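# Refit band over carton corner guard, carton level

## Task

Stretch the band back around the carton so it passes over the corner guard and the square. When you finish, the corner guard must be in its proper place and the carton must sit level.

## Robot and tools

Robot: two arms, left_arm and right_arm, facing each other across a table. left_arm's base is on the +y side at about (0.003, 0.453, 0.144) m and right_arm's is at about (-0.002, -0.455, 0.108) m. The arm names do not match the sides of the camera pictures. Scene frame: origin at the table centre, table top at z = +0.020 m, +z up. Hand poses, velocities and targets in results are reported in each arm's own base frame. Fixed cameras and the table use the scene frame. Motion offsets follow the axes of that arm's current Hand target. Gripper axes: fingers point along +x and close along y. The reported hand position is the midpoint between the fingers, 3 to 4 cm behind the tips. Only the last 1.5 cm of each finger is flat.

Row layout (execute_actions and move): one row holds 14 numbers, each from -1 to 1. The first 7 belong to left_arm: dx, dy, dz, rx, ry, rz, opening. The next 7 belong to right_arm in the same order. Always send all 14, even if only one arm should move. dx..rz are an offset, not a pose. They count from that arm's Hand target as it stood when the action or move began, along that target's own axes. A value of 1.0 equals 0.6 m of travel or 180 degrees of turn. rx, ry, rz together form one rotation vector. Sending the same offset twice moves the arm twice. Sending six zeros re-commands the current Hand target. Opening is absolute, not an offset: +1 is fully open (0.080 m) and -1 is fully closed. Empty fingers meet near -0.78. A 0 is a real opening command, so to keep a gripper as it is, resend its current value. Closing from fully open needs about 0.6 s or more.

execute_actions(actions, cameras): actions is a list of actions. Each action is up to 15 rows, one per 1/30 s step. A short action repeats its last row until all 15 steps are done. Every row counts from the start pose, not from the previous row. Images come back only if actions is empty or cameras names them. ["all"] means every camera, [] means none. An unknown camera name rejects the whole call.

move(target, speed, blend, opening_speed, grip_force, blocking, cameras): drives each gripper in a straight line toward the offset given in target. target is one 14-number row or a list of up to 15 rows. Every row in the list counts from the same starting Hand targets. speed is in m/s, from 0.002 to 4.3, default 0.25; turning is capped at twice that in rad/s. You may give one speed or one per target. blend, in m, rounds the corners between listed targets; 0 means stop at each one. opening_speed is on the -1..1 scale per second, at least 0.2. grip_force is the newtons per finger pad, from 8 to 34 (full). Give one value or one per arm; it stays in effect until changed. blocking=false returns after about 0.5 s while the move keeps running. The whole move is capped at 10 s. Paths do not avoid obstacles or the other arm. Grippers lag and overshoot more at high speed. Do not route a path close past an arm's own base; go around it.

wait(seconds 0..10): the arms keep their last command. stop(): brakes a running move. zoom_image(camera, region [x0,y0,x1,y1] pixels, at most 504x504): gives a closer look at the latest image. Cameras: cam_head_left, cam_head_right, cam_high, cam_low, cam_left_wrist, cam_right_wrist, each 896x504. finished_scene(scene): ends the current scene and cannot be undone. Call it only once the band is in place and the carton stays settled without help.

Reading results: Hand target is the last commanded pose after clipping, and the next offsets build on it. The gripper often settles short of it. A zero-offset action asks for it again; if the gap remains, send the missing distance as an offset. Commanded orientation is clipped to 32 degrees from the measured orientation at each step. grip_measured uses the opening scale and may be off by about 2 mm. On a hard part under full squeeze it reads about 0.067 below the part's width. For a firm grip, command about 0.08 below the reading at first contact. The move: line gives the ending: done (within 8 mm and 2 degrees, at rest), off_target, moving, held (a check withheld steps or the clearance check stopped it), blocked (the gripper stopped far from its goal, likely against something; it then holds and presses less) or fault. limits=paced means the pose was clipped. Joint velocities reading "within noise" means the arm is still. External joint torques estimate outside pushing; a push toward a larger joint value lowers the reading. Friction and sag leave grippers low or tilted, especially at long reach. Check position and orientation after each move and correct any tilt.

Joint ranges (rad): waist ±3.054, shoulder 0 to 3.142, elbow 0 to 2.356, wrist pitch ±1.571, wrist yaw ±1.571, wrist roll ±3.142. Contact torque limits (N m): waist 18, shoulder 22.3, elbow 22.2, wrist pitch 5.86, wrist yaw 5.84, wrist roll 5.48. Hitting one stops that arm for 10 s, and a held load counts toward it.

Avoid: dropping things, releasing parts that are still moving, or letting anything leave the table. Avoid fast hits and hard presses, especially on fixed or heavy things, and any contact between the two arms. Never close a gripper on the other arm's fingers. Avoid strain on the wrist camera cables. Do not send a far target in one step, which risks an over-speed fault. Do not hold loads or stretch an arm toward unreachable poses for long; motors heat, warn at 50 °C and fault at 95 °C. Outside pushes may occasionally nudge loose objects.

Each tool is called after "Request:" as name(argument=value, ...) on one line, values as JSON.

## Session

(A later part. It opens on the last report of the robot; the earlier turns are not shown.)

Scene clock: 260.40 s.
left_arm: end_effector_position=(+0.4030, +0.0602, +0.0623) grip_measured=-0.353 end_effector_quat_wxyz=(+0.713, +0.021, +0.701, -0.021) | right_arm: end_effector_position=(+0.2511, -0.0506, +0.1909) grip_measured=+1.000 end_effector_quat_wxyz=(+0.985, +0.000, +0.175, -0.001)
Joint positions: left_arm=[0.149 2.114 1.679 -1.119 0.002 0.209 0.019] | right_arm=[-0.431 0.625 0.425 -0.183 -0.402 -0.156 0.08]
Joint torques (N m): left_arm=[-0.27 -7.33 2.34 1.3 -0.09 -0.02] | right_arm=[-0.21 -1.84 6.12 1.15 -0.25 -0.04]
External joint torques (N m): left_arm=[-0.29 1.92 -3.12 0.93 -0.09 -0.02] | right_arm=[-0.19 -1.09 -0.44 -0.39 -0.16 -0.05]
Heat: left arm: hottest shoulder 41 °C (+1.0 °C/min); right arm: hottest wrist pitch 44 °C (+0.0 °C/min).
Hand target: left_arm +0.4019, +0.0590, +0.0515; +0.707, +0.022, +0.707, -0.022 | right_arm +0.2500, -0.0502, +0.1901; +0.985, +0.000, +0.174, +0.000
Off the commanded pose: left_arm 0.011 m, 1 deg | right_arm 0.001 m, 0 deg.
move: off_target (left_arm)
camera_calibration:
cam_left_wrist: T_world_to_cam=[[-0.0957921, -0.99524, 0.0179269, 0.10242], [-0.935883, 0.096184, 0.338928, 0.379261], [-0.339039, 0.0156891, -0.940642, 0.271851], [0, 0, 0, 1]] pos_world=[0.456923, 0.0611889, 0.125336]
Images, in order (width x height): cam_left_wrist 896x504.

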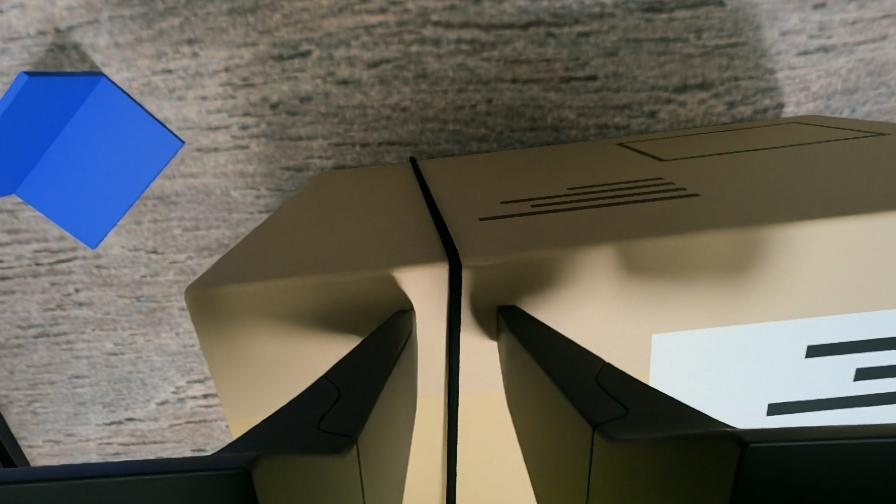

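Request:
move(target=[[0.0058, 0, 0, 0, 0, 0, -0.35, 0, 0, 0, 0, 0, 0, 1.0], [0.0058, 0, 0, 0, 0, 0, -1.0, 0, 0, 0, 0, 0, 0, 1.0], [-0.0308, 0.0003, 0.0043, 0, 0, 0, -1.0, 0, 0, 0, 0, 0, 0, 1.0], [-0.06, 0.006, 0.0682, 0, 0, 0, -1.0, 0, 0, 0, 0, 0, 0, 1.0], [-0.06, 0.0302, 0.0667, -0.0222, 0, 0, -1.0, 0, 0, 0, 0, 0, 0, 1.0]], speed=0.08, blend=[0, 0, 0.004, 0.003, 0], opening_speed=0.8, cameras=["cam_left_wrist", "cam_right_wrist", "cam_low"])

Request:
zoom_image(camera="cam_right_wrist", region=[200, 60, 560, 310])

Scene clock: 283.23 s.
left_arm: end_effector_position=(+0.4320, +0.0744, +0.0780) grip_measured=-0.764 end_effector_quat_wxyz=(+0.689, -0.005, +0.724, +0.001) | right_arm: end_effector_position=(+0.2511, -0.0506, +0.1909) grip_measured=+1.000 end_effector_quat_wxyz=(+0.985, +0.000, +0.175, -0.001)
Joint positions: left_arm=[0.17 2.305 2.051 -1.366 -0.003 0.161 0.001] | right_arm=[-0.431 0.625 0.425 -0.183 -0.402 -0.156 0.08]
Joint torques (N m): left_arm=[-0.18 -10.51 8.12 0.9 0.06 0.01] | right_arm=[-0.22 -1.83 6.1 1.15 -0.25 -0.05]
External joint torques (N m): left_arm=[-0.1 -0.12 2.69 0.65 0.05 0.01] | right_arm=[-0.21 -1.14 -0.39 -0.37 -0.16 -0.06]
Heat: left arm: hottest shoulder 42 °C (+4.1 °C/min); right arm: hottest wrist pitch 45 °C (+1.0 °C/min).
Hand target: left_arm +0.4430, +0.0747, +0.0877; +0.707, -0.003, +0.707, +0.003 | right_arm +0.2500, -0.0502, +0.1901; +0.985, +0.000, +0.174, +0.000
Off the commanded pose: left_arm 0.015 m, 3 deg | right_arm 0.001 m, 0 deg.
move: off_target (left_arm); target 2's new opening was sent with left_arm's hand 0.014 m and 1 deg from that target
camera_calibration:
cam_left_wrist: T_world_to_cam=[[-0.0254798, -0.99932, 0.0266495, 0.0883299], [-0.915965, 0.0340166, 0.399814, 0.390932], [-0.400448, -0.0142229, -0.916209, 0.32299], [0, 0, 0, 1]] pos_world=[0.489671, 0.0795655, 0.137273]
cam_right_wrist: T_world_to_cam=[[-0.0506968, -0.998656, 0.0108093, -0.038665], [-0.659311, 0.0253364, -0.751443, 0.335184], [0.750159, -0.0452224, -0.659709, 0.0167983], [0, 0, 0, 1]] pos_world=[0.206429, -0.0463457, 0.263372]
Images, in order (width x height): cam_low 896x504, cam_left_wrist 896x504, cam_right_wrist 896x504.

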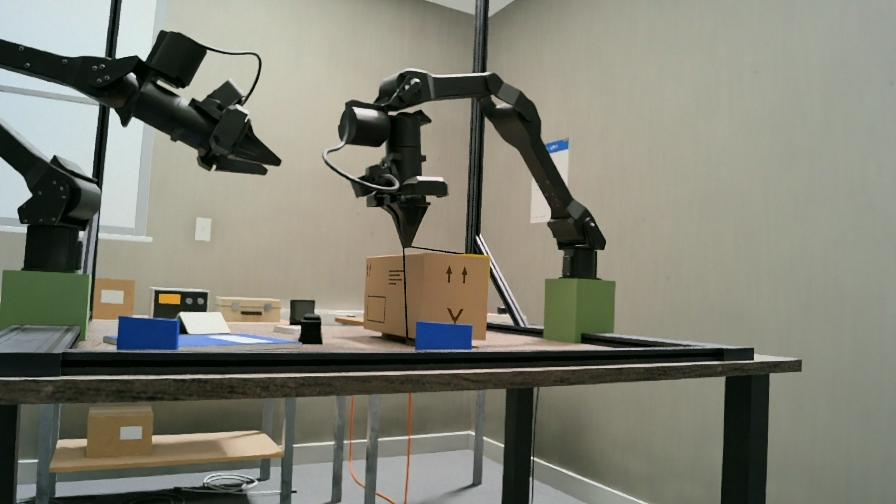

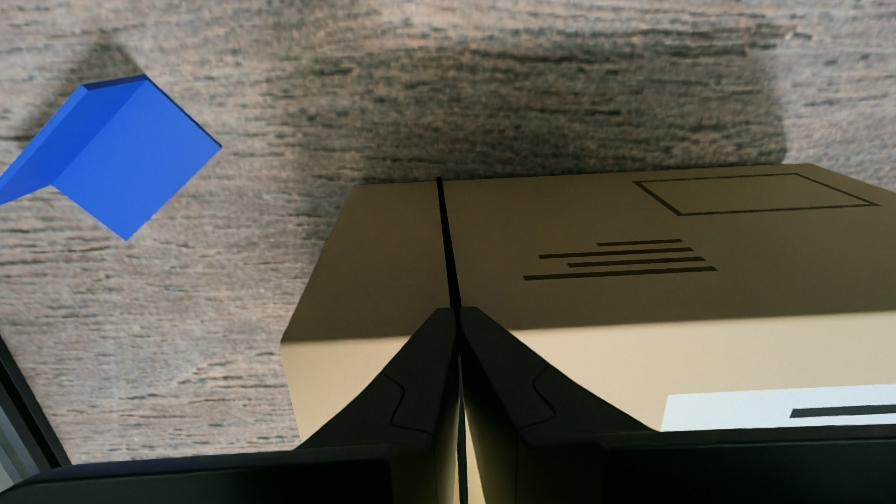

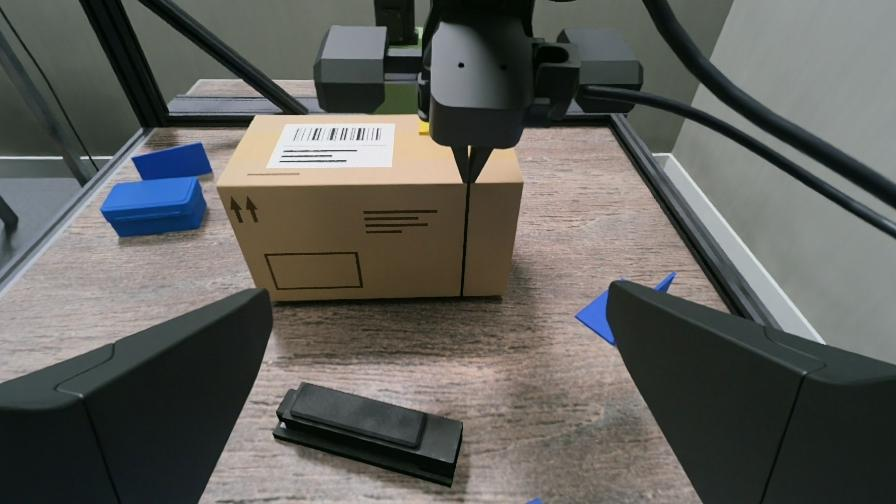

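Scaled by 1.400.

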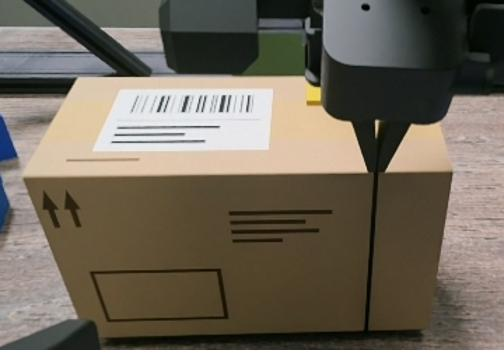

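Request:
move(target=[[0.0537, 0.0003, -0.0783, 0, 0, 0, -1.0, 0, 0, 0, 0, 0, 0, 1.0], [0.0537, 0.0003, -0.0783, 0, 0, 0, -0.35, 0, 0, 0, 0, 0, 0, 1.0]], speed=0.06, opening_speed=0.4, cameras=["cam_left_wrist", "cam_right_wrist"])

Request:
zoom_image(camera="cam_right_wrist", region=[200, 60, 560, 310])

Scene clock: 300.00 s.
left_arm: end_effector_position=(+0.4044, +0.0778, +0.0632) grip_measured=-0.355 end_effector_quat_wxyz=(+0.720, -0.002, +0.694, +0.008) | right_arm: end_effector_position=(+0.2511, -0.0506, +0.1909) grip_measured=+1.000 end_effector_quat_wxyz=(+0.985, +0.000, +0.175, -0.001)
Joint positions: left_arm=[0.189 2.112 1.677 -1.098 -0.002 0.174 0.019] | right_arm=[-0.431 0.625 0.425 -0.183 -0.402 -0.156 0.08]
Joint torques (N m): left_arm=[-0.21 -8.69 1.39 -0.5 0.04 0.11] | right_arm=[-0.2 -1.88 6.09 1.14 -0.25 -0.04]
External joint torques (N m): left_arm=[-0.2 0.51 -4.06 -0.89 0.03 0.11] | right_arm=[-0.22 -1.15 -0.42 -0.38 -0.15 -0.04]
Motor temperatures (°C): left_arm=[31 46 34 37 33 32] | right_arm=[28 29 34 45 34 31]
Heat: left arm: hottest shoulder 46 °C (+8.0 °C/min); right arm: hottest wrist pitch 45 °C (+1.0 °C/min).
Hand target: left_arm +0.3960, +0.0746, +0.0554; +0.707, -0.003, +0.707, +0.003 | right_arm +0.2500, -0.0502, +0.1901; +0.985, +0.000, +0.174, +0.000
Off the commanded pose: left_arm 0.012 m, 2 deg | right_arm 0.001 m, 0 deg.
move: off_target (left_arm); target 2's new opening was sent with left_arm's hand 0.015 m and 3 deg from that target
camera_calibration:
cam_left_wrist: T_world_to_cam=[[-0.0213858, -0.999728, 0.00931441, 0.0908807], [-0.947333, 0.0232409, 0.319405, 0.390051], [-0.319534, -0.00199311, -0.947573, 0.266775], [0, 0, 0, 1]] pos_world=[0.456696, 0.0823225, 0.127358]
cam_right_wrist: T_world_to_cam=[[-0.0506968, -0.998656, 0.0108093, -0.038665], [-0.659311, 0.0253364, -0.751443, 0.335184], [0.750159, -0.0452224, -0.659709, 0.0167983], [0, 0, 0, 1]] pos_world=[0.206429, -0.0463457, 0.263372]
Images, in order (width x height): cam_left_wrist 896x504, cam_right_wrist 896x504.

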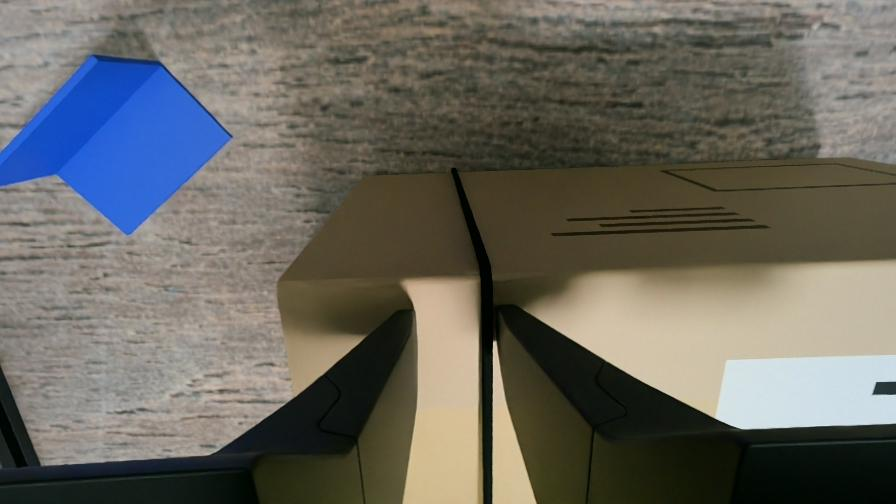

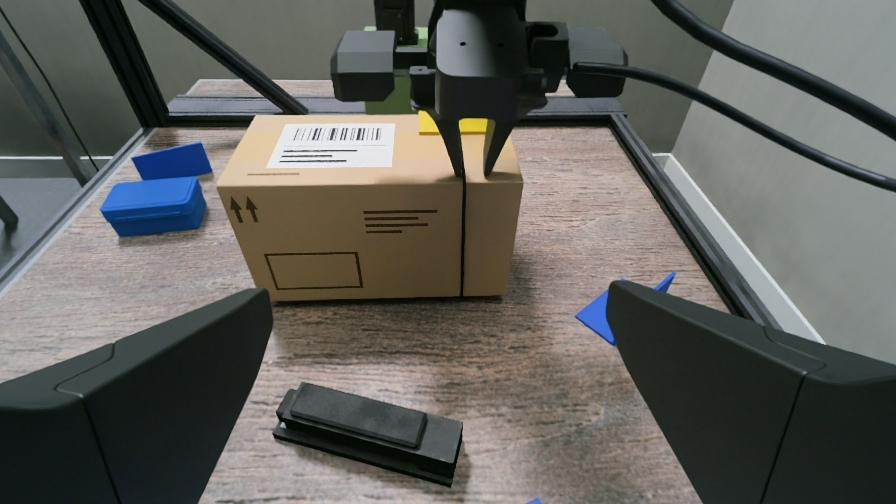

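Scaled by 1.400.

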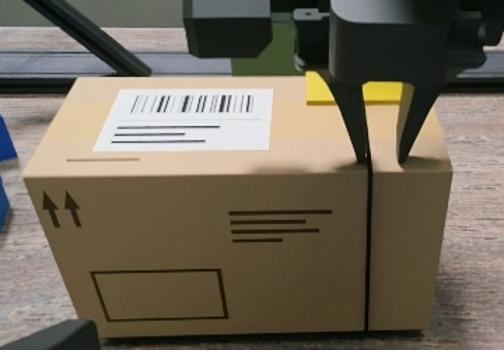

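Request:
move(target=[[-0.0833, 0, 0, 0, 0, 0, -0.35, 0, 0, 0, 0, 0, 0, 1.0], [-0.2077, -0.0215, -0.3268, 0, -0.2333, 0, -0.35, 0, 0, 0, 0, 0, 0, 1.0]], speed=[0.1, 0.25], blend=[0.02, 0], cameras=["cam_left_wrist", "cam_right_wrist", "cam_low"])

Request:
zoom_image(camera="cam_left_wrist", region=[260, 60, 580, 320])

Request:
zoom_image(camera="cam_right_wrist", region=[200, 60, 560, 310])

Request:
zoom_image(camera="cam_low", region=[340, 220, 520, 360])

Scene clock: 315.00 s.
left_arm: end_effector_position=(+0.2014, +0.0604, +0.1818) grip_measured=-0.353 end_effector_quat_wxyz=(+0.914, -0.002, +0.407, +0.004) | right_arm: end_effector_position=(+0.2511, -0.0506, +0.1909) grip_measured=+1.000 end_effector_quat_wxyz=(+0.985, +0.000, +0.175, -0.001)
Joint positions: left_arm=[0.533 0.768 0.768 -0.908 0.341 0.406 0.019] | right_arm=[-0.431 0.625 0.425 -0.183 -0.402 -0.156 0.08]
Joint torques (N m): left_arm=[0.29 -1.71 3.78 0.97 0.21 0.11] | right_arm=[-0.25 -1.89 6.11 1.15 -0.24 -0.04]
External joint torques (N m): left_arm=[0.29 -0.83 -2.37 -0.24 0.05 0.11] | right_arm=[-0.24 -1.15 -0.43 -0.39 -0.16 -0.05]
Heat: left arm: hottest shoulder 43 °C (+3.0 °C/min); right arm: hottest wrist pitch 45 °C (+1.0 °C/min).
Hand target: left_arm +0.2000, +0.0599, +0.1799; +0.914, -0.002, +0.407, +0.004 | right_arm +0.2500, -0.0502, +0.1901; +0.985, +0.000, +0.174, +0.000
Off the commanded pose: left_arm 0.002 m, 0 deg | right_arm 0.001 m, 0 deg.
move: done
camera_calibration:
cam_left_wrist: T_world_to_cam=[[-0.0302275, -0.999492, -0.0101258, 0.0733282], [-0.931553, 0.0318424, -0.362208, 0.28047], [0.362346, -0.00151589, -0.932042, 0.174071], [0, 0, 0, 1]] pos_world=[0.200416, 0.064624, 0.264573]
cam_right_wrist: T_world_to_cam=[[-0.0506968, -0.998656, 0.0108093, -0.038665], [-0.659311, 0.0253364, -0.751443, 0.335184], [0.750159, -0.0452224, -0.659709, 0.0167983], [0, 0, 0, 1]] pos_world=[0.206429, -0.0463457, 0.263372]
Images, in order (width x height): cam_low 896x504, cam_left_wrist 896x504, cam_right_wrist 896x504.

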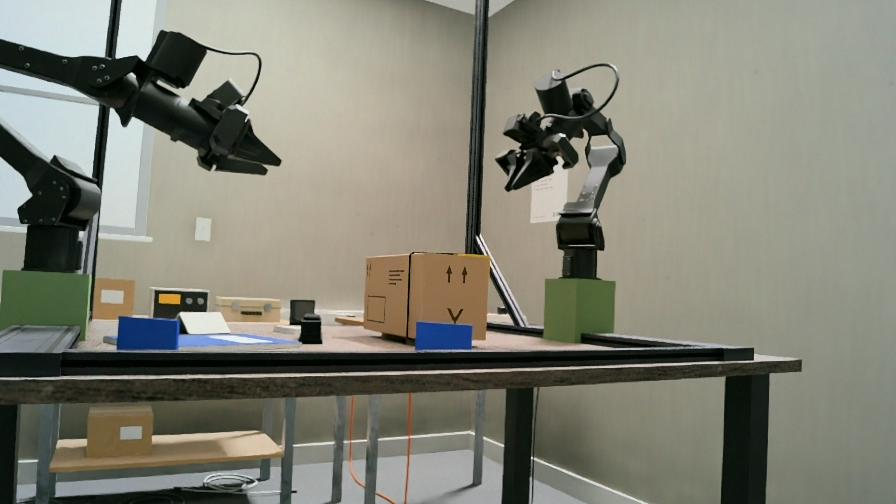

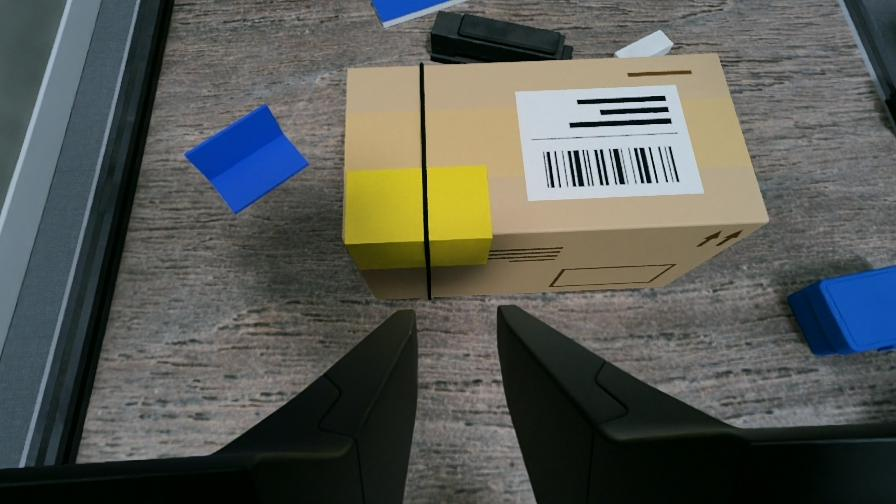

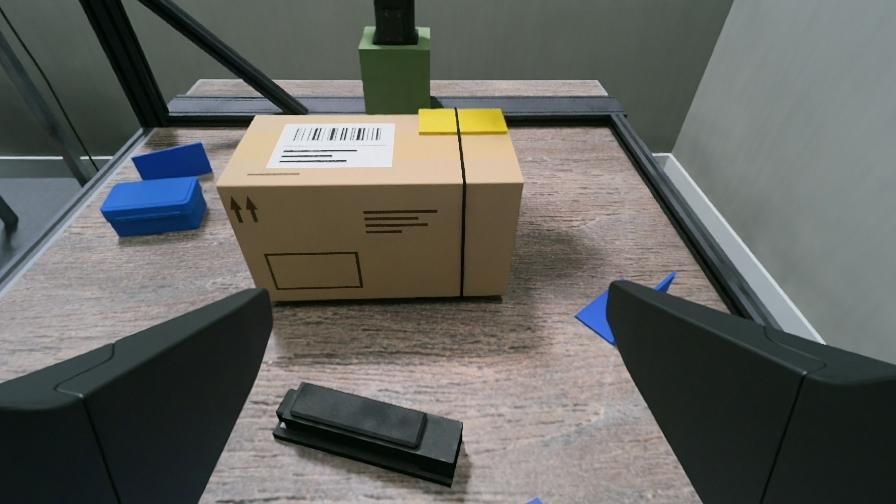

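Scaled by 1.575.

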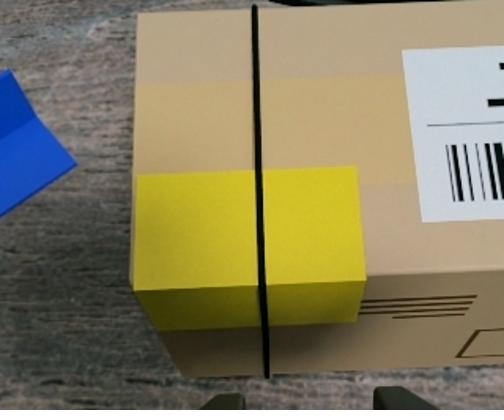

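Scaled by 1.400.

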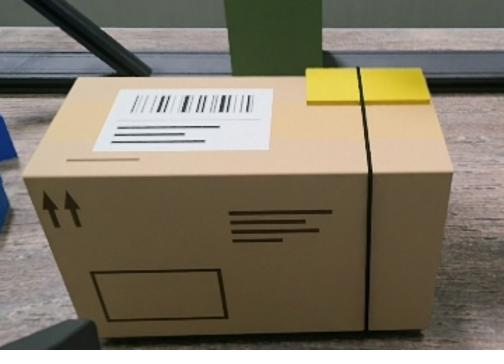

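Scaled by 2.800.

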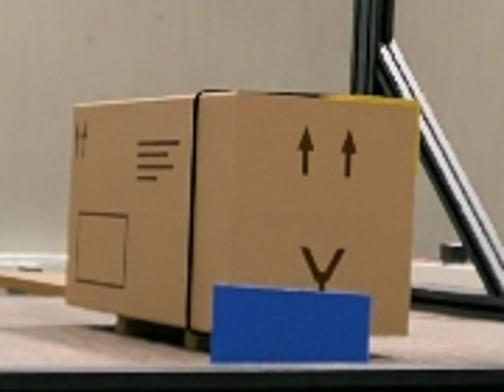

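Request:
finished_scene(scene=2)

The scene is finished: the task was done.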